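# Shelve labelled cartons onto rack boards A and B

## Task

Place each carton on the rack board its label names (A is the higher board, B the lower one), resting flat on its bottom face and not stacked on any other carton; a carton that drops or slides down by more than a few centimetres counts as a failure.

## Robot and tools

Robot: two six-joint arms, left_arm and right_arm. Each stands on its own carriage on one shared floor track. left_rail carries left_arm and is always the carriage on the +y side; right_rail carries right_arm. These names do not tell you which side of an image an arm appears on. Each arm ends in a two-finger gripper. left_arm's fingers can fold: grip with the outer quarter of the pads, because parts held nearer the palm may slip or be squeezed unevenly, and pushing the fingertips into a surface folds them. right_arm's fingers are rigid.

Frame: everything is reported in one table-fixed frame, in metres. The table top is z = 0, +z is up, +x is the direction the arms face, and +y is to their left. The track runs along y at x = 0, with y = 0 at its centre, and the table starts at x = 0.17. An arm's base sits at x = 0, y = its carriage position_m, z = 0.04. end_effector_position is the point midway between the closed pads; the fingers point along the gripper's +z axis and close along its y axis.

execute_actions(actions, cameras): actions is a list holding one action, or an empty list, which only reports state and images. An action may contain rows, steps, until, and left_rail or right_rail commands.
- rows: up to 15 rows, one per 1/30 s control step. Each row has 18 numbers, each in [-1, 1], covering both arms even if only one moves. The first 9 are for left_arm: six joint offsets (shoulder pan, shoulder lift, elbow, wrist 1, wrist 2, wrist 3), then gripper position, force_limit and speed. The next 9 are the same for right_arm. Joint numbers are offsets, not poses. They are measured from the Joint targets as they stood when the call began, not from the previous row. A value of 1.0 means 1.481 rad for the two shoulder joints and 2.222 rad for the other four. Sending all zeros for an arm holds it at its targets.
- Gripper numbers are absolute settings. position runs from +1 (fully open, 140 mm) to about -0.8 (pads touching); -1 closes until something blocks the fingers. force_limit runs from -1, the softest (about 14 N), to +1 (about 58 N). speed runs from -1 (about 30 mm/s) to +1 (about 250 mm/s), and a faster close grips harder. To leave a gripper unchanged, repeat its last three numbers; a 0 counts as a command.
- steps: 1 to 450, default 15. After the last row, each arm keeps moving toward that row's target.
- until: ends the action early, based on rail fields only, e.g. {"left_rail": {"position_status": ["!=", "moving"]}}, {"all": {"status": "ended"}} or {"any": {"status": "ended"}}. Numeric fields need a comparison.
- Rail commands: {"left_rail": {"position_m": p}} sets an absolute carriage position along y. left_rail accepts -0.8 to 1.5 m and right_rail -1.5 to 0.8 m. You may also set speed_m_s (0.01 to 1) and acceleration_factor (0.1 to 1). {"stop": true} brakes a carriage. Keep the carriages about 0.78 m or more apart. Let a carriage arrive before you place its gripper anywhere.

move(target, speed, blend, stop_force, zero, blocking, cameras): runs a planned joint path. target is one 18-number row in the same layout as above, or a list of up to 15 such rows. Every row's offsets count from the same Joint targets. speed is the peak joint speed in rad/s, 0.01 to 3.14, default 0.5. blend is a corner-rounding radius in rad. stop_force (4 to 120 N) ends an arm's path when it meets resistance; use it with a low speed when you expect to touch something, and leave it out when moving away from a contact. zero=true takes a fresh force zero first. blocking=false returns early, after which you must call wait or stop before sending further rows. The path does not avoid obstacles. The result adds a move: line such as done, off_target, held or fault.

wait(seconds 0 to 10) lets time pass. stop brakes a running move. zoom_image(camera, region [x0,y0,x1,y1] in pixels, at most 504x504) enlarges part of the latest image; the cameras are cam_low, cam_left_wrist and cam_right_wrist, each 672x504. zero_wrist_force(arm) re-zeroes that arm's wrist sensor. read_manual returns licence text. finished_scene(scene) ends the scene for good.

Results: Joint positions, Joint velocities and Joint targets each have one block per arm: the rail position in m, then the six joints in rad. Joint torques, Wrist force and Wrist torque are given in the gripper's own axes. Each carriage reports position_m, position_status (moving, done, contact_stop, time_out, stopped, stopped_with_arm, stopped_for_other_arm, stopped_for_other_carriage) and position_answer. object_status is 0 while moving, 1 when blocked while opening, 2 when blocked while closing (a grip), and 3 when at the requested position or the pads have met. position_measured is in counts: 3 is open, about 139 is 60 mm, about 230 is closed. After a close, check that object_status reads 2. "joint command not followed" means the clearance check trimmed that arm's command.

Avoid: dropping cartons, letting go of a carton while it is still moving, and setting anything off the table. Avoid fast impacts, and avoid forces near 150 N or joint torques near the load limits (elbow 132, wrist joints about 28 to 31 N m), since these cause a 10 s arm stop. Never let the arms or their grippers press on each other. Do not hold heavy loads far out for long, because motors overheat. Joint speed limits and a 150 mm per-step reach cap mean large motions may need several calls.

Each tool is called after "Request:" as a command line: name --argument value for each argument, lists and objects as JSON in quotes; but a table of rows of numbers goes row by row, as --pt "numbers of a row", without its own name.

## Session

Request:
execute_actions --actions '[]'

Scene clock: 0.00 s.
left_arm: end_effector_position=(+0.3563, +0.7786, +0.5790) position_measured=3 object_status=3 end_effector_quat_wxyz=(+0.000, +0.000, +1.000, +0.000) | right_arm: end_effector_position=(+0.3563, -0.6214, +0.5790) position_measured=3 object_status=3 end_effector_quat_wxyz=(+0.000, +0.000, +1.000, +0.000)
Joint positions: left_arm=[0.7 -0.281 -2.157 1.821 -1.235 -1.571 -0.28] | right_arm=[-0.7 -0.281 -2.157 1.821 -1.235 -1.571 -0.28]
Joint velocities: within noise
Joint torques (N m): no reading
Wrist force (N): no reading
Wrist torque (N m): no reading
Wrist force, peak (N): no reading
Joint targets: left_arm=[0.700 -0.280 -2.157 1.821 -1.235 -1.571 -0.280] | right_arm=[-0.700 -0.281 -2.157 1.821 -1.235 -1.571 -0.280]
Tool commands: left_gripper/position=+1.0 left_gripper/force_limit=+1.0 left_gripper/speed=+1.0 right_gripper/position=+1.0 right_gripper/force_limit=+1.0 right_gripper/speed=+1.0
left_rail: position_m=0.700 position_status=done
right_rail: position_m=-0.700 position_status=done

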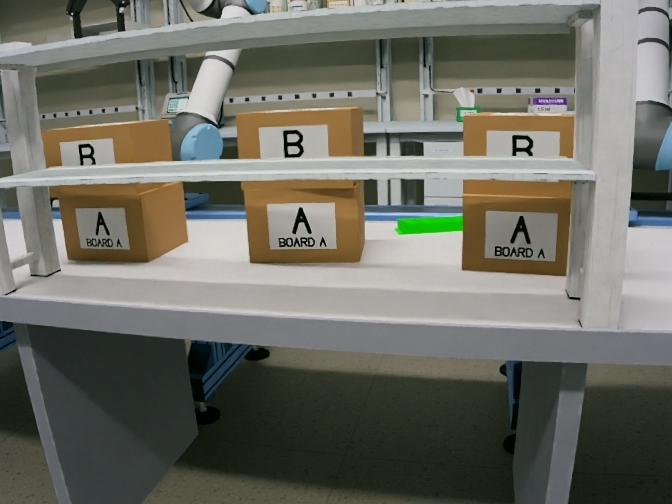

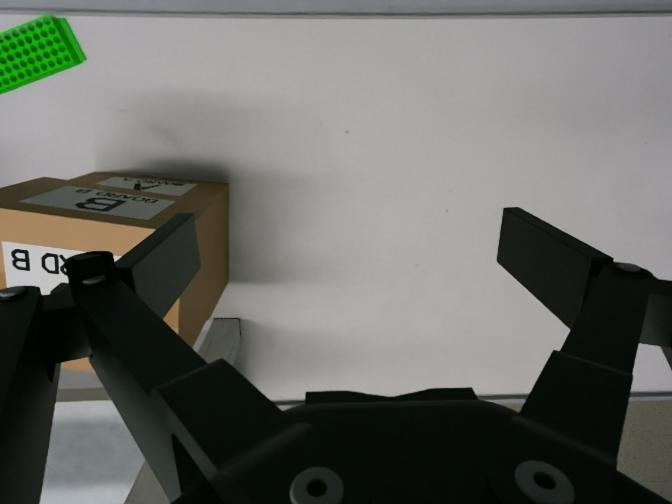

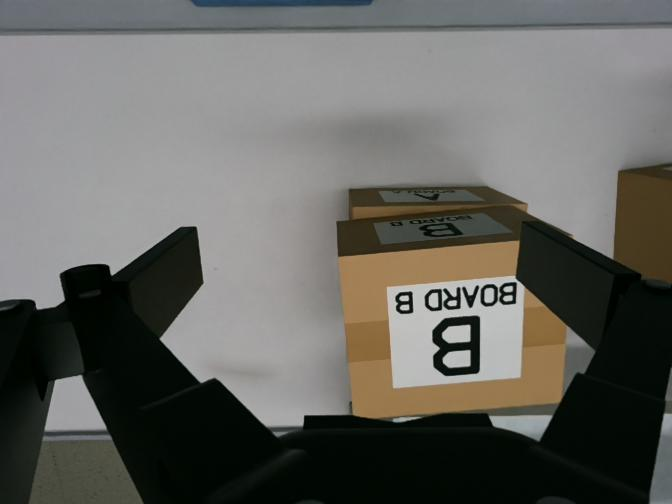

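Request:
zoom_image --camera "cam_right_wrist" --region '[320, 160, 672, 424]'

Request:
zoom_image --camera "cam_low" --region '[0, 0, 336, 336]'

Request:
zoom_image --camera "cam_low" --region '[336, 0, 672, 336]'

Request:
zoom_image --camera "cam_left_wrist" --region '[0, 140, 336, 504]'

Scaled by 1.432.

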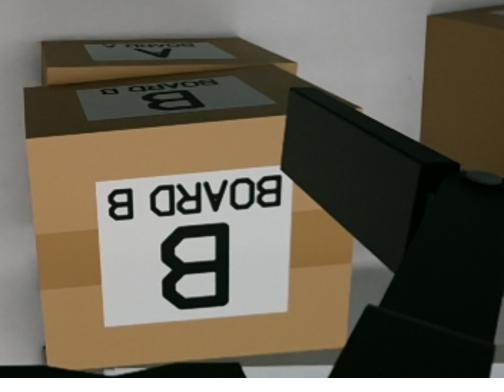

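Scaled by 1.500.

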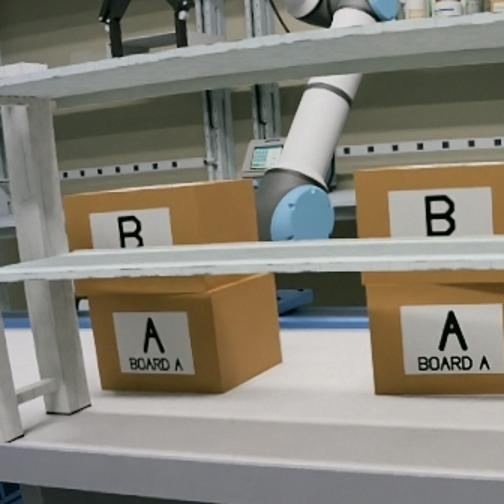

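Scaled by 1.500.

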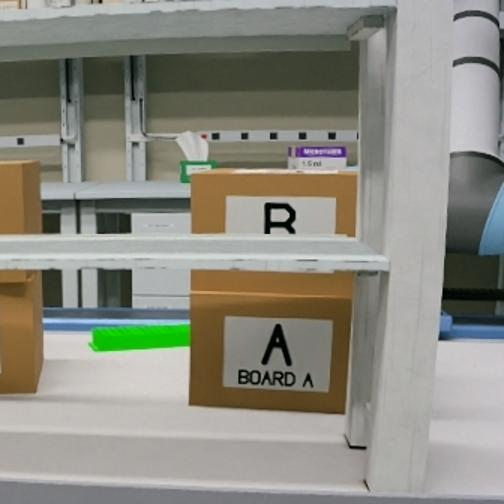

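Scaled by 1.385.

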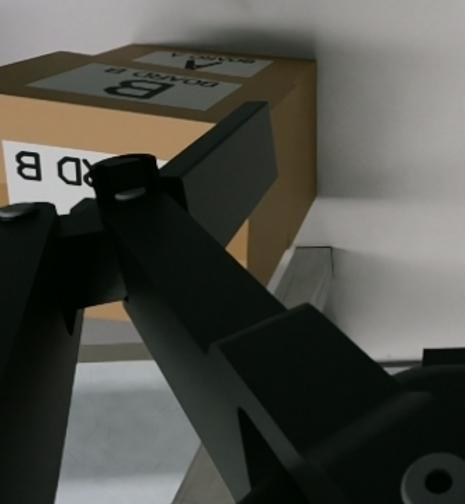

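Request:
zoom_image --camera "cam_low" --region '[520, 0, 672, 114]'

Request:
zoom_image --camera "cam_low" --region '[520, 130, 672, 244]'

Request:
zoom_image --camera "cam_low" --region '[0, 0, 152, 114]'

Request:
zoom_image --camera "cam_low" --region '[0, 130, 152, 300]'

Scaled by 3.316.

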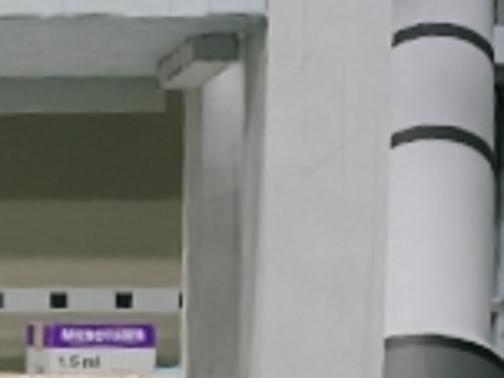

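Scaled by 3.316.

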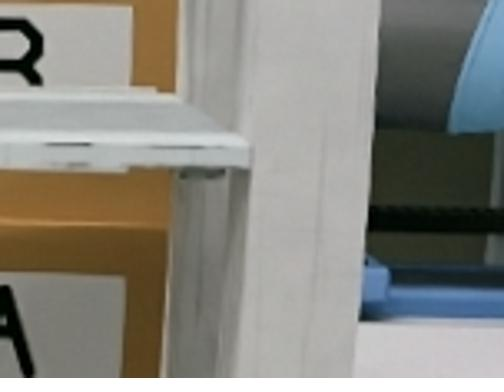

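Scaled by 3.316.

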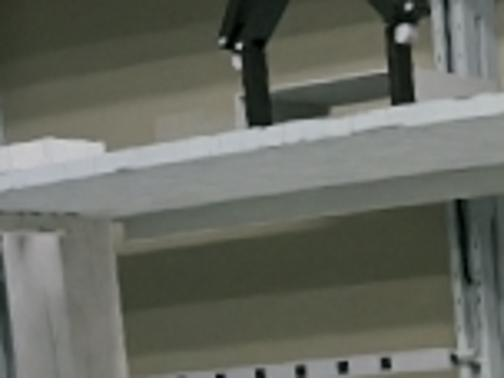

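Scaled by 2.965.

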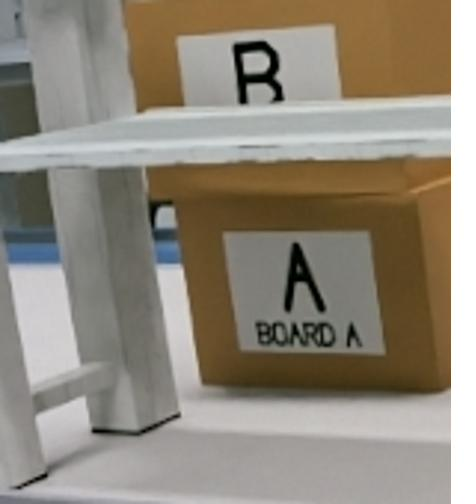

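Request:
move --target '[0.2762, 0.1069, 0.0437, 0.3468, 0.8732, -0.2350, -1, 0, -1, 0.4108, 0.2397, -0.0388, 0.3306, 0.8480, 0.4970, 0.1, 0, 0]' --speed 0.9 --cameras '[]'

Scene clock: 686.60 s.
left_arm: end_effector_position=(+0.4158, +1.2496, +0.7854) position_measured=232 object_status=0 end_effector_quat_wxyz=(-0.024, +0.141, +0.622, +0.770) | right_arm: end_effector_position=(+0.3914, -0.0406, +0.8108) position_measured=117 object_status=3 end_effector_quat_wxyz=(+0.623, -0.504, -0.404, -0.441)
Joint positions: left_arm=[0.7 0.129 -1.998 1.918 -0.464 0.369 -0.803] | right_arm=[-0.7 0.328 -1.802 1.735 -0.5 0.313 0.824]
Joint velocities: within noise
Joint torques (N m): left_arm=[12.06 8.56 -45.66 -0.07 3.93 -2.87] | right_arm=[9.92 -18.47 -47.71 -0.08 5.57 3.02]
Wrist force (N): left_arm=[-0.2 0.3 -0.5] | right_arm=[-0.4 1.2 -0.1]
Wrist torque (N m): left_arm=[0.06 0.10 -0.24] | right_arm=[-0.07 -0.35 -0.06]
Wrist force, peak (N): left_arm=[0.7 -4.3 -0.9] | right_arm=[1.3 -4.2 -0.3]
Joint targets: left_arm=[0.700 0.129 -1.998 1.918 -0.464 0.369 -0.803] | right_arm=[-0.700 0.328 -1.802 1.735 -0.500 0.313 0.824]
left_rail: position_m=0.700 position_status=done
right_rail: position_m=-0.700 position_status=done
move: done
No camera images: "cameras" was empty.

Request:
move --target '[0.2754, 0.1065, 0.0437, 0.3465, 0.8733, -0.2347, -1, 0, -1, 0.4104, 0.2396, -0.0389, 0.3305, 0.8482, 0.4973, 0.1, 0, 0]' --speed 0.9 --cameras '["cam_left_wrist", "cam_right_wrist"]'

Scene clock: 698.27 s.
left_arm: end_effector_position=(+0.5160, +0.9427, +0.4895) position_measured=232 object_status=3 end_effector_quat_wxyz=(+0.471, +0.627, +0.527, +0.328) | right_arm: end_effector_position=(+0.5161, -0.0428, +0.4894) position_measured=117 object_status=3 end_effector_quat_wxyz=(-0.471, +0.626, -0.528, +0.328)
Joint positions: left_arm=[0.7 0.537 -1.841 2.015 0.305 2.31 -1.324] | right_arm=[-0.7 0.936 -1.447 1.648 0.234 2.198 1.929]
Joint velocities: within noise
Joint torques (N m): left_arm=[13.18 -0.69 -37.57 2.67 4.01 -2.96] | right_arm=[10.22 -46.67 -49.19 2.47 4.8 2.54]
Wrist force (N): left_arm=[0.4 -0.2 -0.3] | right_arm=[-0.2 1.4 1.0]
Wrist torque (N m): left_arm=[0.06 -0.02 -0.30] | right_arm=[-0.25 -0.13 -0.34]
Wrist force, peak (N): left_arm=[2.4 1.6 1.6] | right_arm=[0.4 2.9 0.2]
Joint targets: left_arm=[0.700 0.537 -1.841 2.015 0.305 2.310 -1.324] | right_arm=[-0.700 0.936 -1.447 1.648 0.234 2.198 1.929]
left_rail: position_m=0.700 position_status=done
right_rail: position_m=-0.700 position_status=done
move: done
camera_calibration:
cam_left_wrist: T_world_to_cam=[[0.334609, 0.00146401, 0.942356, -0.626304], [-0.52472, -0.830345, 0.187606, 0.957757], [0.782755, -0.557247, -0.277072, 0.439792], [0, 0, 0, 1]] pos_world=[0.367871, 1.04126, 0.532375]
cam_right_wrist: T_world_to_cam=[[-0.368662, 0.0189271, -0.929371, 0.652942], [-0.48854, 0.846636, 0.211036, 0.18682], [0.790833, 0.531836, -0.302876, -0.0611075], [0, 0, 0, 1]] pos_world=[0.38031, -0.138028, 0.548891]
Images, in order (width x height): cam_left_wrist 672x504, cam_right_wrist 672x504.

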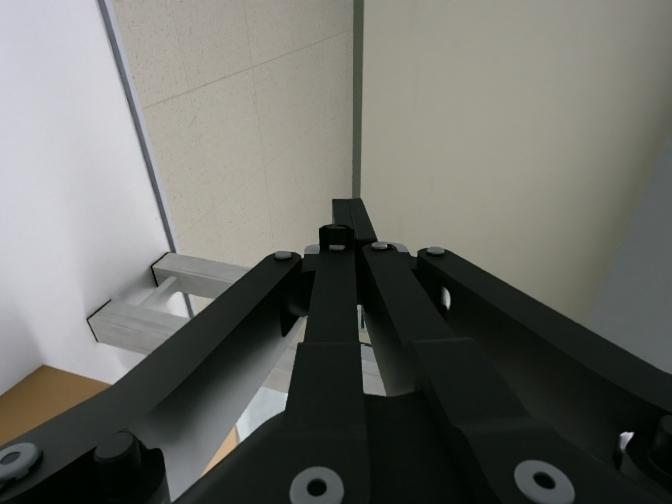

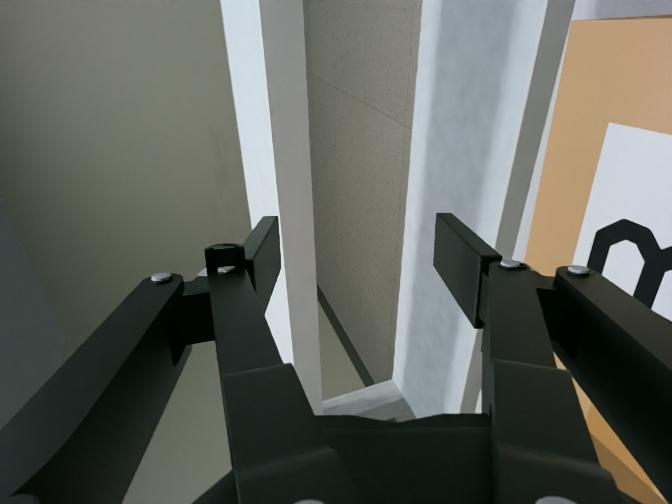

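Request:
zoom_image --camera "cam_right_wrist" --region '[200, 0, 452, 252]'

Request:
zoom_image --camera "cam_right_wrist" --region '[420, 0, 672, 252]'

Request:
zoom_image --camera "cam_left_wrist" --region '[0, 200, 304, 504]'

Scaled by 2.000.

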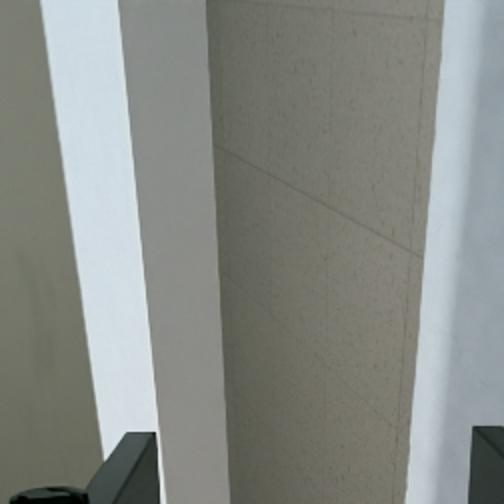

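Scaled by 2.000.

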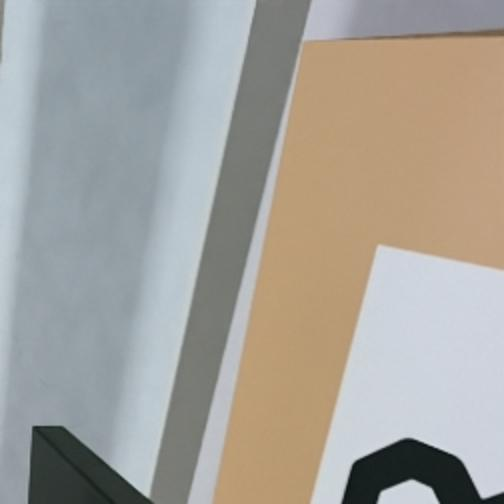

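Scaled by 1.658.

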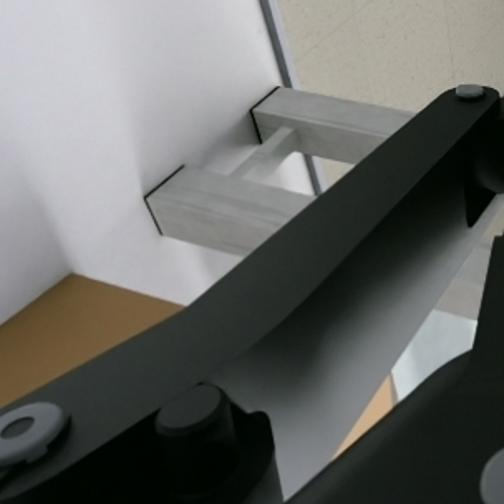

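Request:
execute_actions --actions '[{"right_rail": {"position_m": -0.85, "speed_m_s": 0.4}, "steps": 150, "until": {"right_rail": {"position_status": ["!=", "moving"]}}}]' --cameras '[]'

Request:
execute_actions --actions '[{"left_rail": {"position_m": -0.05, "speed_m_s": 0.5}, "steps": 240, "until": {"left_rail": {"position_status": ["!=", "moving"]}}}]'

Scene clock: 787.73 s.
left_arm: end_effector_position=(+0.5160, +0.9426, +0.4895) position_measured=232 object_status=3 end_effector_quat_wxyz=(+0.471, +0.627, +0.527, +0.328) | right_arm: end_effector_position=(+0.5161, -0.1927, +0.4894) position_measured=117 object_status=3 end_effector_quat_wxyz=(-0.471, +0.626, -0.528, +0.328) end_effector_velocity=(-0.001, +0.000, +0.000) end_effector_angular_velocity=(+0.001, +0.000, +0.002)
Joint positions: left_arm=[0.7 0.537 -1.841 2.015 0.305 2.31 -1.324] | right_arm=[-0.85 0.936 -1.447 1.648 0.234 2.198 1.929]
Joint velocities: left_arm=[within noise] | right_arm=[-0.001 0.002 0 0 -0.001 0 0]
Joint torques (N m): left_arm=[11.35 -4.06 -44.84 0.89 3.07 -2.51] | right_arm=[8.69 -69.14 -40.24 1.17 4.23 2.77]
Wrist force (N): left_arm=[0.4 -0.3 -0.4] | right_arm=[0.0 1.3 1.0]
Wrist torque (N m): left_arm=[0.05 0.00 -0.31] | right_arm=[-0.23 -0.18 -0.33]
Wrist force, peak (N): left_arm=[0.5 -0.7 -0.7] | right_arm=[-2.0 1.5 1.4]
Joint targets: left_arm=[0.700 0.537 -1.841 2.015 0.305 2.310 -1.324] | right_arm=[-0.850 0.936 -1.447 1.648 0.234 2.198 1.929]
Tool commands: left_gripper/position=-1.0 left_gripper/force_limit=+0.0 left_gripper/speed=-1.0 right_gripper/position=+0.1 right_gripper/force_limit=+0.0 right_gripper/speed=+0.0
left_rail: position_m=0.700 position_status=done
right_rail: position_m=-0.850 speed_m_s=0.40 position_status=done
No camera images: "cameras" was empty.

Scene clock: 790.27 s.
left_arm: end_effector_position=(+0.5160, +0.1927, +0.4895) position_measured=232 object_status=3 end_effector_quat_wxyz=(+0.471, +0.627, +0.527, +0.328) end_effector_velocity=(+0.000, -0.002, +0.002) end_effector_angular_velocity=(+0.002, -0.003, -0.001) | right_arm: end_effector_position=(+0.5161, -0.1928, +0.4894) position_measured=117 object_status=3 end_effector_quat_wxyz=(-0.471, +0.626, -0.528, +0.328)
Joint positions: left_arm=[-0.05 0.537 -1.841 2.015 0.305 2.31 -1.324] | right_arm=[-0.85 0.936 -1.447 1.648 0.234 2.198 1.929]
Joint velocities: left_arm=[-0.001 -0.001 -0.002 -0.001 0.001 0 0] | right_arm=[within noise]
Joint torques (N m): left_arm=[8.99 -31.53 -48.84 -0.09 2.48 -2.38] | right_arm=[7.98 -69.44 -34.3 0.04 3.97 2.66]
Wrist force (N): left_arm=[0.2 -0.4 -0.1] | right_arm=[-0.4 1.3 0.8]
Wrist torque (N m): left_arm=[0.03 0.04 -0.30] | right_arm=[-0.25 -0.10 -0.34]
Wrist force, peak (N): left_arm=[2.1 -0.5 -0.6] | right_arm=[-0.3 1.6 0.7]
Joint targets: left_arm=[-0.050 0.537 -1.841 2.015 0.305 2.310 -1.324] | right_arm=[-0.850 0.936 -1.447 1.648 0.234 2.198 1.929]
Tool commands: left_gripper/position=-1.0 left_gripper/force_limit=+0.0 left_gripper/speed=-1.0 right_gripper/position=+0.1 right_gripper/force_limit=+0.0 right_gripper/speed=+0.0
left_rail: position_m=-0.050 speed_m_s=0.50 position_status=done
right_rail: position_m=-0.850 speed_m_s=0.40 position_status=done
camera_calibration:
cam_left_wrist: T_world_to_cam=[[0.334644, 0.00162684, 0.942343, -0.62526], [-0.52479, -0.830258, 0.187796, 0.33498], [0.782694, -0.557377, -0.276987, 0.021927], [0, 0, 0, 1]] pos_world=[0.367871, 0.291358, 0.532375]
cam_right_wrist: T_world_to_cam=[[-0.36874, 0.01896, -0.929339, 0.655673], [-0.488392, 0.846716, 0.211057, 0.313744], [0.790888, 0.531707, -0.302959, 0.0187041], [0, 0, 0, 1]] pos_world=[0.38021, -0.288029, 0.548791]

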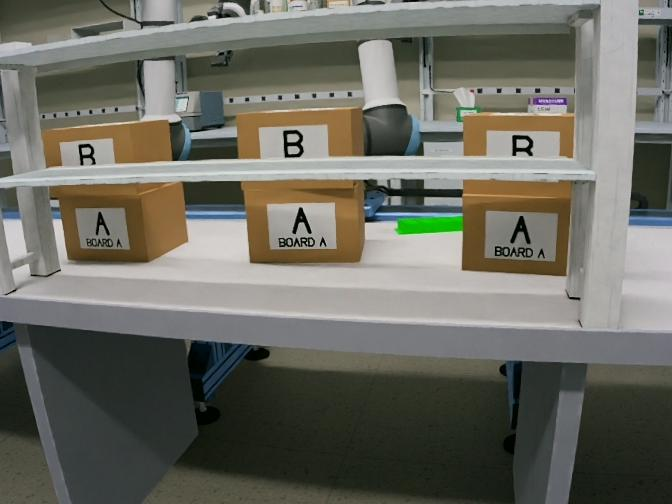

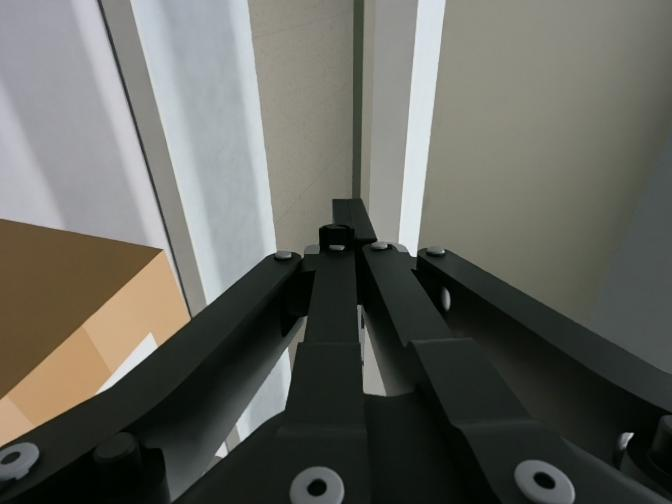

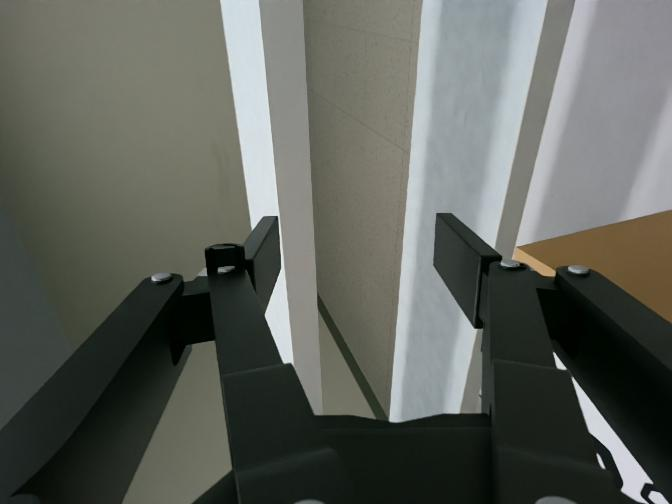

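Request:
move --target '[0.0379, 0.0803, 0.1708, -0.2121, 0.0220, 0.0163, -1, 0, -1, 0.0623, 0.1052, 0.1232, -0.1786, 0.0372, 0.0231, 0.1, 0, 0]' --speed 0.3 --cameras '["cam_left_wrist", "cam_right_wrist"]'

Scene clock: 861.33 s.
left_arm: end_effector_position=(+0.4578, +0.1772, +0.2489) position_measured=232 object_status=3 end_effector_quat_wxyz=(+0.471, +0.626, +0.528, +0.328) | right_arm: end_effector_position=(+0.4578, -0.1835, +0.2490) position_measured=117 object_status=3 end_effector_quat_wxyz=(-0.470, +0.627, -0.528, +0.328)
Joint positions: left_arm=[-0.05 0.593 -1.722 2.394 -0.166 2.359 -1.288] | right_arm=[-0.85 1.028 -1.291 1.922 -0.163 2.281 1.98]
Joint velocities: within noise
Joint torques (N m): left_arm=[12.19 -2.39 -27.05 -2.72 4.05 2.9] | right_arm=[13.27 -52.81 -25.93 -3.19 4.94 2.74]
Wrist force (N): left_arm=[0.2 -0.4 -0.2] | right_arm=[0.1 1.2 0.9]
Wrist torque (N m): left_arm=[0.02 0.07 -0.30] | right_arm=[-0.26 -0.16 -0.31]
Wrist force, peak (N): left_arm=[-0.1 -2.1 0.0] | right_arm=[-0.2 2.9 1.0]
Joint targets: left_arm=[-0.050 0.593 -1.722 2.395 -0.166 2.359 -1.288] | right_arm=[-0.850 1.028 -1.291 1.922 -0.163 2.281 1.980]
left_rail: position_m=-0.050 speed_m_s=0.50 position_status=done
right_rail: position_m=-0.850 speed_m_s=0.40 position_status=done
move: done
camera_calibration:
cam_left_wrist: T_world_to_cam=[[0.336267, 0.00298236, 0.941762, -0.379869], [-0.523869, -0.830411, 0.189683, 0.33599], [0.782615, -0.557144, -0.277677, -0.00769161], [0, 0, 0, 1]] pos_world=[0.309771, 0.275857, 0.291879]
cam_right_wrist: T_world_to_cam=[[-0.369323, 0.018269, -0.929122, 0.410731], [-0.488571, 0.846663, 0.210853, 0.328247], [0.790505, 0.531815, -0.303766, -0.0125776], [0, 0, 0, 1]] pos_world=[0.322007, -0.278729, 0.308587]
Images, in order (width x height): cam_left_wrist 672x504, cam_right_wrist 672x504.

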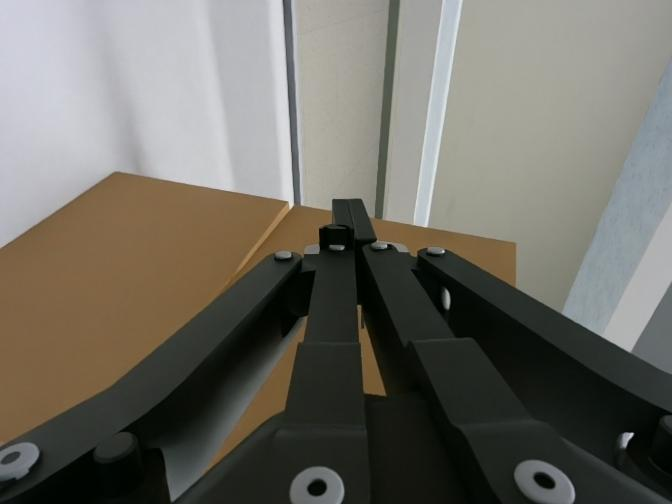

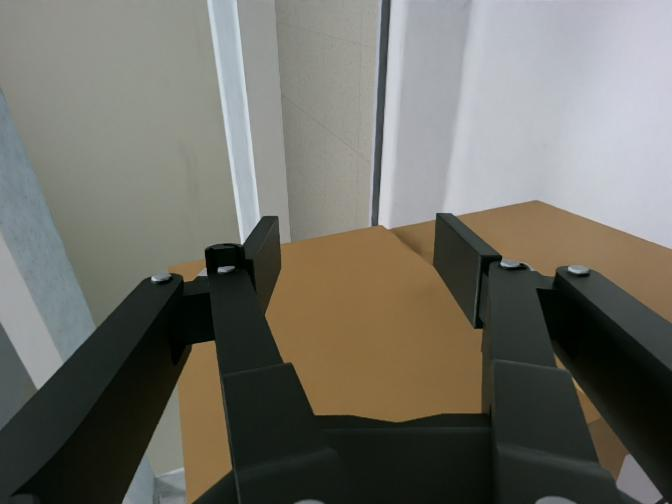

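Request:
move --target '[-0.1351, -0.1024, 0.0435, -0.0095, -0.0804, -0.0529, -1, 0, -1, 0.0330, 0.0599, -0.0554, 0.0247, 0.0195, 0.0135, 0.1, 0, 0]' --speed 0.05 --stop_force 7 --cameras '["cam_left_wrist", "cam_right_wrist", "cam_low"]'

Scene clock: 892.43 s.
left_arm: end_effector_position=(+0.4593, +0.1402, +0.2492) position_measured=232 object_status=3 end_effector_quat_wxyz=(+0.469, +0.628, +0.528, +0.327) | right_arm: end_effector_position=(+0.4583, -0.1395, +0.2491) position_measured=117 object_status=3 end_effector_quat_wxyz=(-0.470, +0.627, -0.528, +0.328)
Joint positions: left_arm=[-0.05 0.474 -1.811 2.452 -0.178 2.253 -1.357] | right_arm=[-0.85 1.064 -1.226 1.832 -0.123 2.313 2.002]
Joint velocities: within noise
Joint torques (N m): left_arm=[8.92 3.7 -48.35 1.93 4.32 1.92] | right_arm=[-13.49 -84.1 -27.42 -2.07 -1.83 -0.84]
Wrist force (N): left_arm=[4.1 -2.2 -0.9] | right_arm=[1.5 0.8 0.9]
Wrist torque (N m): left_arm=[0.06 0.10 -0.31] | right_arm=[-0.24 -0.11 -0.32]
Wrist force, peak (N): left_arm=[9.5 -0.6 -3.8] | right_arm=[7.6 -4.5 -4.3]
Joint targets: left_arm=[-0.050 0.474 -1.811 2.452 -0.178 2.253 -1.357] | right_arm=[-0.850 1.064 -1.226 1.832 -0.123 2.313 2.002]
left_rail: position_m=-0.050 speed_m_s=0.50 position_status=done
right_rail: position_m=-0.850 speed_m_s=0.40 position_status=done
move: contact (left_arm, right_arm); left_arm: the shoulder pan is farthest, 0.082 rad from its target; right_arm: the elbow is farthest, 0.033 rad from its target
camera_calibration:
cam_left_wrist: T_world_to_cam=[[0.339349, 0.000594031, 0.940661, -0.381334], [-0.523997, -0.830358, 0.189559, 0.306029], [0.781198, -0.55723, -0.28147, -0.0277822], [0, 0, 0, 1]] pos_world=[0.311467, 0.238859, 0.292876]
cam_right_wrist: T_world_to_cam=[[-0.369555, 0.0178968, -0.929036, 0.410294], [-0.488543, 0.846732, 0.210645, 0.291316], [0.790414, 0.531719, -0.304171, -0.0362589], [0, 0, 0, 1]] pos_world=[0.322606, -0.23473, 0.308785]

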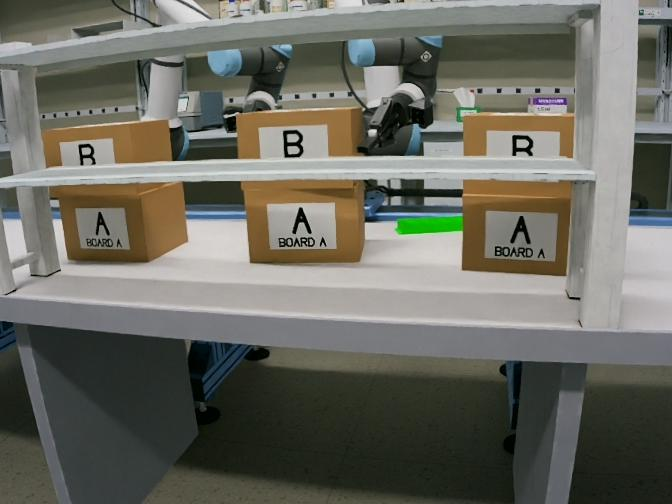

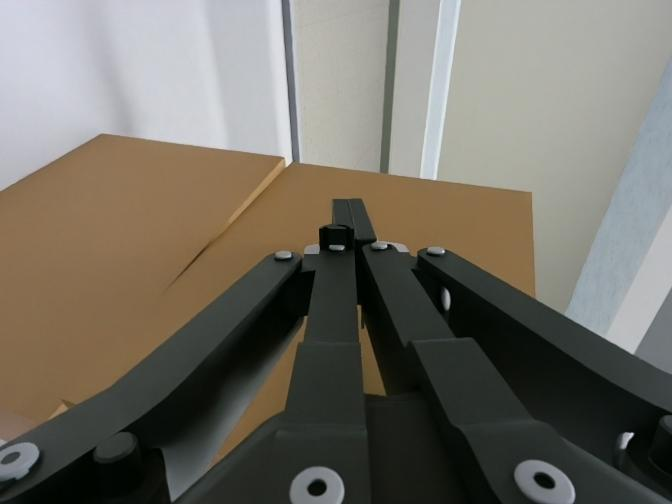

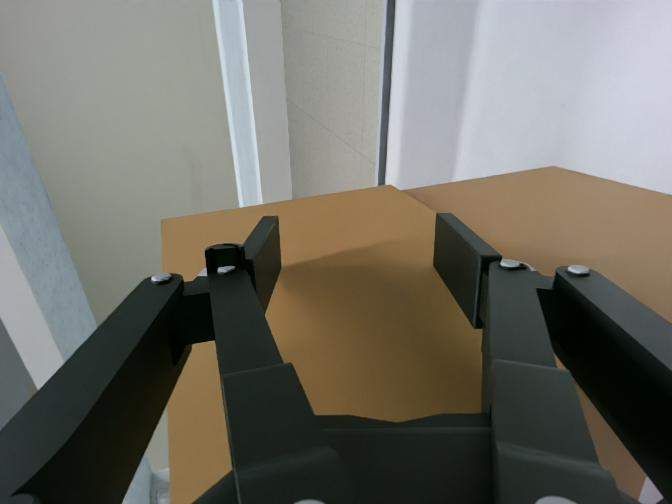

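Request:
move --target '[-0.0547, -0.0424, 0.0177, -0.0042, -0.0328, -0.0217, -1, 0, -1, 0.0088, 0.0159, -0.0150, 0.0068, 0.0049, 0.0038, 0.1, 0, 0]' --speed 0.02 --stop_force 35 --cameras '[]'

Scene clock: 909.23 s.
left_arm: end_effector_position=(+0.4592, +0.1353, +0.2493) position_measured=232 object_status=3 end_effector_quat_wxyz=(+0.469, +0.627, +0.528, +0.327) | right_arm: end_effector_position=(+0.4583, -0.1368, +0.2490) position_measured=117 object_status=3 end_effector_quat_wxyz=(-0.470, +0.627, -0.528, +0.328)
Joint positions: left_arm=[-0.05 0.457 -1.825 2.46 -0.18 2.237 -1.368] | right_arm=[-0.85 1.066 -1.222 1.826 -0.12 2.315 2.004]
Joint velocities: within noise
Joint torques (N m): left_arm=[-4.83 -0.94 -48.05 3.15 21.69 2.08] | right_arm=[0.06 -81.05 -40.03 -10.92 -15.11 -1.2]
Wrist force (N): left_arm=[36.1 -10.6 -5.3] | right_arm=[34.0 -0.9 -8.6]
Wrist torque (N m): left_arm=[0.25 1.45 -0.22] | right_arm=[-0.10 0.44 0.31]
Wrist force, peak (N): left_arm=[40.1 -11.0 -5.7] | right_arm=[38.1 -0.4 -10.6]
Joint targets: left_arm=[-0.050 0.457 -1.825 2.460 -0.180 2.237 -1.368] | right_arm=[-0.850 1.066 -1.222 1.826 -0.120 2.314 2.004]
left_rail: position_m=-0.050 speed_m_s=0.50 position_status=done
right_rail: position_m=-0.850 speed_m_s=0.40 position_status=done
move: contact (left_arm, right_arm); left_arm: the shoulder pan is farthest, 0.064 rad from its target; right_arm: the elbow is farthest, 0.027 rad from its target
No camera images: "cameras" was empty.

Request:
move --target '[0, -0.010376, -0.005181, 0.012097, 0, 0, -1, 0, -1, 0, -0.006468, -0.003336, 0.007647, 0, 0, 0.1, 0, 0]' --speed 0.03 --cameras '["cam_low", "cam_left_wrist", "cam_right_wrist"]'

Scene clock: 934.37 s.
left_arm: end_effector_position=(+0.4591, +0.1352, +0.2593) position_measured=232 object_status=3 end_effector_quat_wxyz=(+0.469, +0.627, +0.528, +0.327) | right_arm: end_effector_position=(+0.4583, -0.1369, +0.2590) position_measured=117 object_status=3 end_effector_quat_wxyz=(-0.470, +0.627, -0.528, +0.328)
Joint positions: left_arm=[-0.05 0.457 -1.84 2.449 -0.154 2.237 -1.368] | right_arm=[-0.85 1.066 -1.231 1.819 -0.103 2.314 2.004]
Joint velocities: within noise
Joint torques (N m): left_arm=[-7.43 -42.92 -50.64 4.55 18.97 2] | right_arm=[3.79 -89.83 -62.41 -2.96 -9.59 -0.75]
Wrist force (N): left_arm=[37.2 -12.6 -4.9] | right_arm=[37.3 9.1 -4.9]
Wrist torque (N m): left_arm=[0.31 1.46 -0.19] | right_arm=[-0.20 0.63 0.43]
Wrist force, peak (N): left_arm=[38.6 -10.6 -5.8] | right_arm=[37.5 9.4 -4.7]
Joint targets: left_arm=[-0.050 0.457 -1.840 2.449 -0.153 2.237 -1.368] | right_arm=[-0.850 1.066 -1.231 1.819 -0.103 2.314 2.004]
left_rail: position_m=-0.050 speed_m_s=0.50 position_status=done
right_rail: position_m=-0.850 speed_m_s=0.40 position_status=done
move: done
camera_calibration:
cam_left_wrist: T_world_to_cam=[[0.338696, 0.000653477, 0.940895, -0.390518], [-0.523824, -0.830563, 0.189139, 0.299864], [0.781596, -0.556925, -0.280966, -0.0279241], [0, 0, 0, 1]] pos_world=[0.311168, 0.233759, 0.302875]
cam_right_wrist: T_world_to_cam=[[-0.369629, 0.0178478, -0.929008, 0.419411], [-0.488526, 0.846743, 0.21064, 0.28698], [0.79039, 0.531703, -0.304262, -0.0345178], [0, 0, 0, 1]] pos_world=[0.322506, -0.23213, 0.318685]

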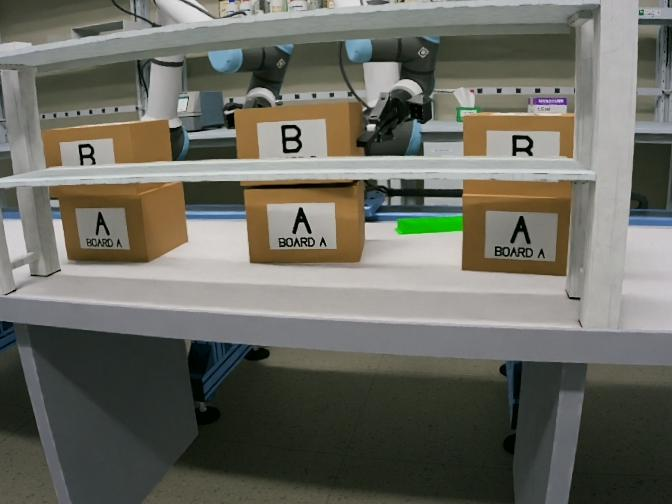

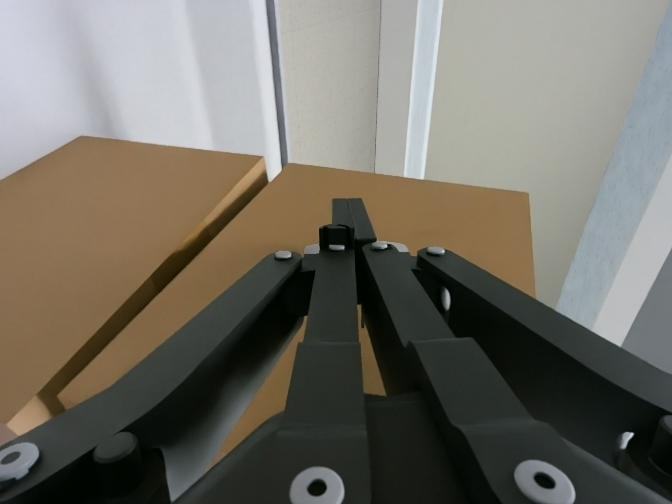

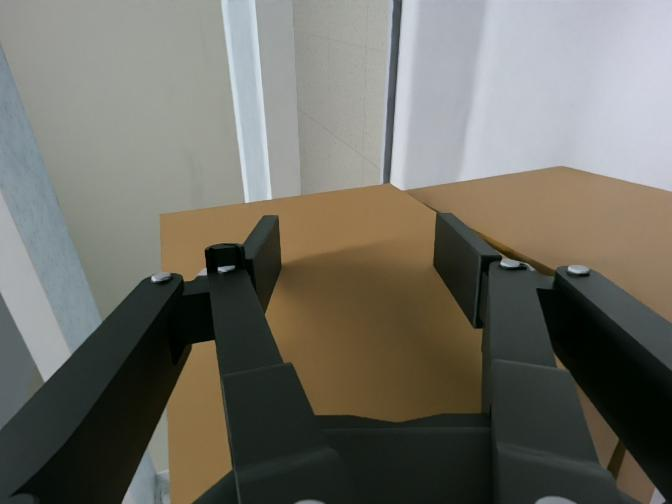

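Request:
zoom_image --camera "cam_low" --region '[210, 80, 420, 280]'

Scaled by 2.400.

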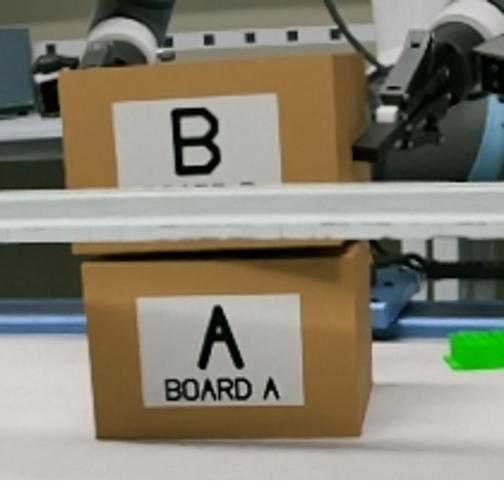

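Request:
zoom_image --camera "cam_right_wrist" --region '[190, 0, 442, 200]'

Request:
zoom_image --camera "cam_left_wrist" --region '[240, 0, 492, 200]'

Scaled by 2.000.

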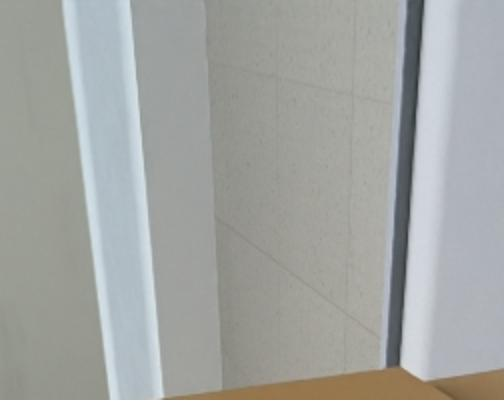

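Scaled by 2.000.

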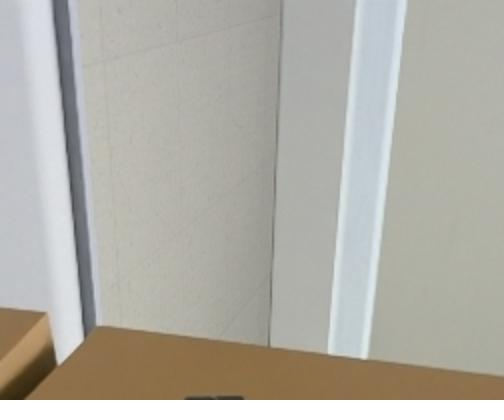

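Request:
move --pt "-0.00335 -0.00298 0.00188 -0.00315 -0.00158 -0.00278 -1 0 -1 0.000924 0.001199 -0.001375 0.000031 0.000658 0.000128 0.1 0 0" --pt "-0.00335 -0.046365 -0.026206 0.053853 -0.00158 -0.00278 -1 0 -1 0.000924 -0.028061 -0.020218 0.038376 0.000658 0.000128 0.1 0 0" --pt "-0.00335 -0.075706 -0.053763 0.100967 -0.00158 -0.00278 -1 0 -1 0.000924 -0.050584 -0.039821 0.072991 0.000658 0.000128 0.1 0 0" --speed '[0.02, 0.08, 0.08]' --cameras '["cam_low", "cam_left_wrist", "cam_right_wrist"]'

Scene clock: 1151.00 s.
left_arm: end_effector_position=(+0.4593, +0.1336, +0.3547) position_measured=232 object_status=3 end_effector_quat_wxyz=(+0.471, +0.626, +0.527, +0.328) | right_arm: end_effector_position=(+0.4583, -0.1353, +0.3546) position_measured=117 object_status=3 end_effector_quat_wxyz=(-0.471, +0.626, -0.528, +0.328)
Joint positions: left_arm=[-0.05 0.452 -1.952 2.329 0.071 2.234 -1.374] | right_arm=[-0.85 1.068 -1.306 1.73 0.059 2.316 2.004]
Joint velocities: within noise
Joint torques (N m): left_arm=[-42.72 -41.75 -52.98 7.33 14.87 -2.99] | right_arm=[40.55 -79.2 -72.54 -6.38 -14.78 1.55]
Wrist force (N): left_arm=[61.3 -13.3 -9.6] | right_arm=[61.7 9.8 -10.4]
Wrist torque (N m): left_arm=[0.34 2.39 -0.21] | right_arm=[-0.13 1.05 0.48]
Wrist force, peak (N): left_arm=[61.9 -13.5 -9.5] | right_arm=[62.0 9.8 -10.3]
Joint targets: left_arm=[-0.050 0.452 -1.952 2.329 0.071 2.234 -1.374] | right_arm=[-0.850 1.068 -1.306 1.730 0.059 2.316 2.004]
left_rail: position_m=-0.050 speed_m_s=0.50 position_status=done
right_rail: position_m=-0.850 speed_m_s=0.40 position_status=done
move: done
camera_calibration:
cam_left_wrist: T_world_to_cam=[[0.334636, 0.00179399, 0.942346, -0.479199], [-0.524362, -0.83053, 0.187787, 0.281405], [0.782983, -0.556971, -0.276984, -0.00415953], [0, 0, 0, 1]] pos_world=[0.311172, 0.232258, 0.397575]
cam_right_wrist: T_world_to_cam=[[-0.368601, 0.0188169, -0.929397, 0.507941], [-0.488653, 0.846594, 0.210942, 0.265382], [0.790791, 0.531906, -0.302861, -0.00695758], [0, 0, 0, 1]] pos_world=[0.322409, -0.230528, 0.413991]

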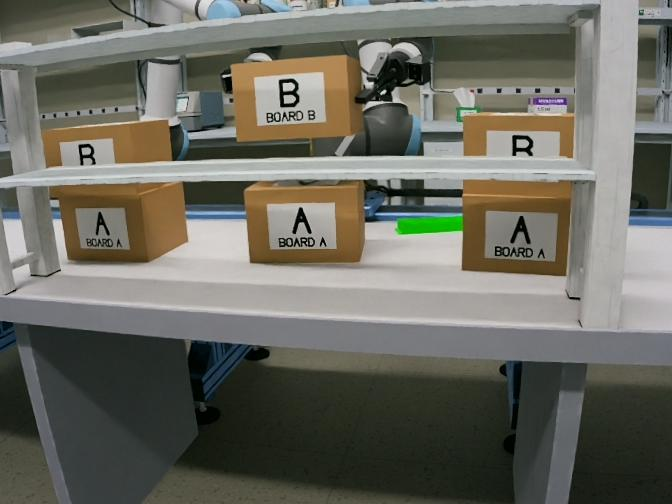

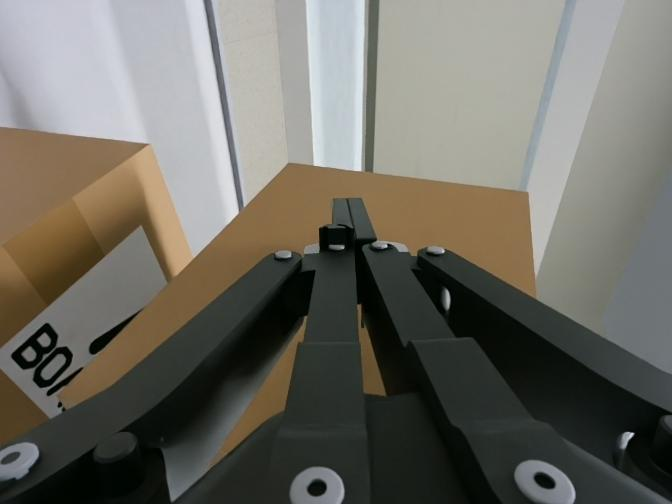

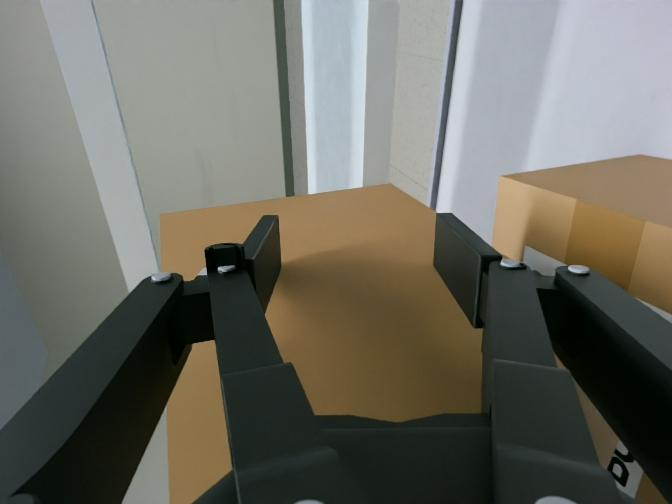

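Request:
move --pt "-0.078209 0.023009 -0.010272 -0.020162 -0.048217 -0.027010 -1 0 -1 -0.054592 -0.002580 0.001099 -0.012770 -0.031858 -0.020955 0.1 0 0" --pt "-0.140102 0.057852 -0.025793 -0.037022 -0.086108 -0.045617 -1 0 -1 -0.105953 -0.000080 -0.002142 -0.022098 -0.062860 -0.039199 0.1 0 0" --speed 0.1 --cameras '["cam_low", "cam_left_wrist", "cam_right_wrist"]'

Scene clock: 1193.90 s.
left_arm: end_effector_position=(+0.5587, +0.1095, +0.3544) position_measured=232 object_status=3 end_effector_quat_wxyz=(+0.470, +0.626, +0.528, +0.329) | right_arm: end_effector_position=(+0.5594, -0.1614, +0.3542) position_measured=117 object_status=3 end_effector_quat_wxyz=(-0.470, +0.626, -0.528, +0.328)
Joint positions: left_arm=[-0.05 0.245 -1.867 2.272 -0.011 2.043 -1.475] | right_arm=[-0.85 0.911 -1.307 1.725 0.01 2.176 1.917]
Joint velocities: within noise
Joint torques (N m): left_arm=[-42.6 -4.04 -54.52 -1.51 10.04 -2.6] | right_arm=[10.97 -68.93 -73.5 -22.08 -20.88 -1.21]
Wrist force (N): left_arm=[49.1 -5.1 -7.6] | right_arm=[49.6 16.3 -6.5]
Wrist torque (N m): left_arm=[0.17 1.91 -0.27] | right_arm=[-0.66 0.80 -1.44]
Wrist force, peak (N): left_arm=[62.0 -12.5 -11.1] | right_arm=[61.8 10.3 -11.4]
Joint targets: left_arm=[-0.050 0.245 -1.867 2.272 -0.011 2.043 -1.475] | right_arm=[-0.850 0.911 -1.307 1.725 0.010 2.176 1.917]
left_rail: position_m=-0.050 speed_m_s=0.50 position_status=done
right_rail: position_m=-0.850 speed_m_s=0.40 position_status=done
move: done
camera_calibration:
cam_left_wrist: T_world_to_cam=[[0.335342, 0.00276787, 0.942092, -0.512463], [-0.522619, -0.831473, 0.188472, 0.312423], [0.783846, -0.555558, -0.277382, -0.095998], [0, 0, 0, 1]] pos_world=[0.410376, 0.207857, 0.397276]
cam_right_wrist: T_world_to_cam=[[-0.369225, 0.0191399, -0.929143, 0.545618], [-0.487139, 0.847443, 0.211037, 0.33627], [0.791435, 0.530542, -0.303573, -0.0734697], [0, 0, 0, 1]] pos_world=[0.423412, -0.256434, 0.413688]

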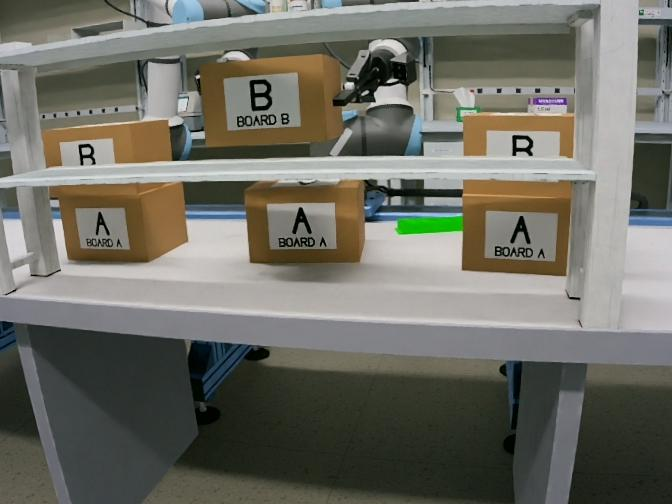

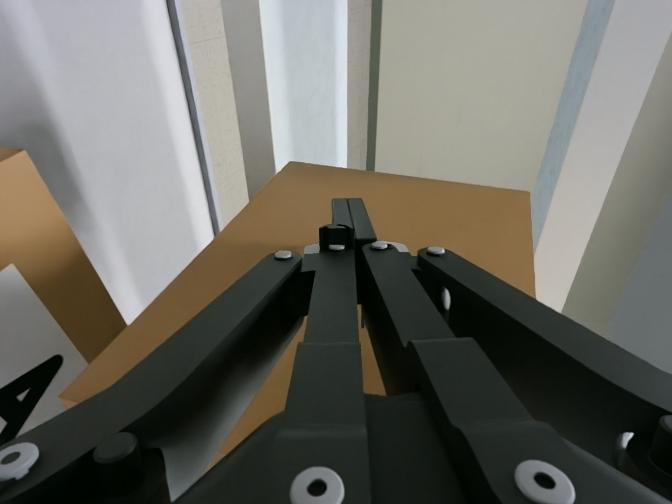

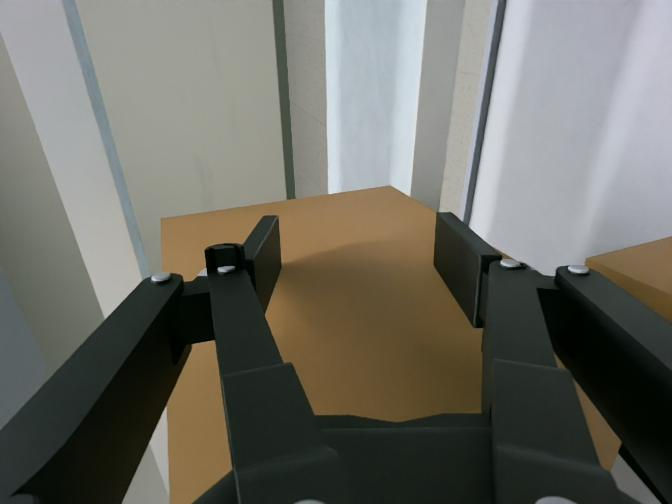

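Request:
zoom_image --camera "cam_low" --region '[150, 0, 402, 200]'

Request:
zoom_image --camera "cam_right_wrist" --region '[130, 0, 550, 260]'

Scaled by 2.000.

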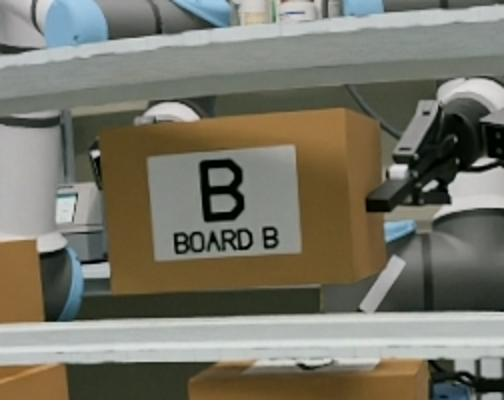

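Scaled by 1.200.

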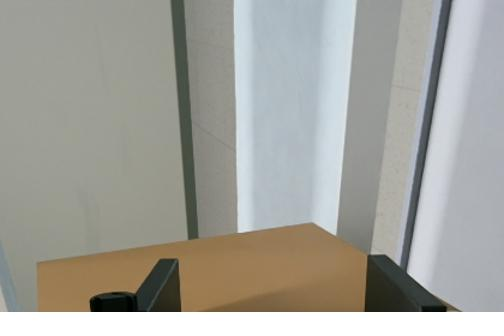

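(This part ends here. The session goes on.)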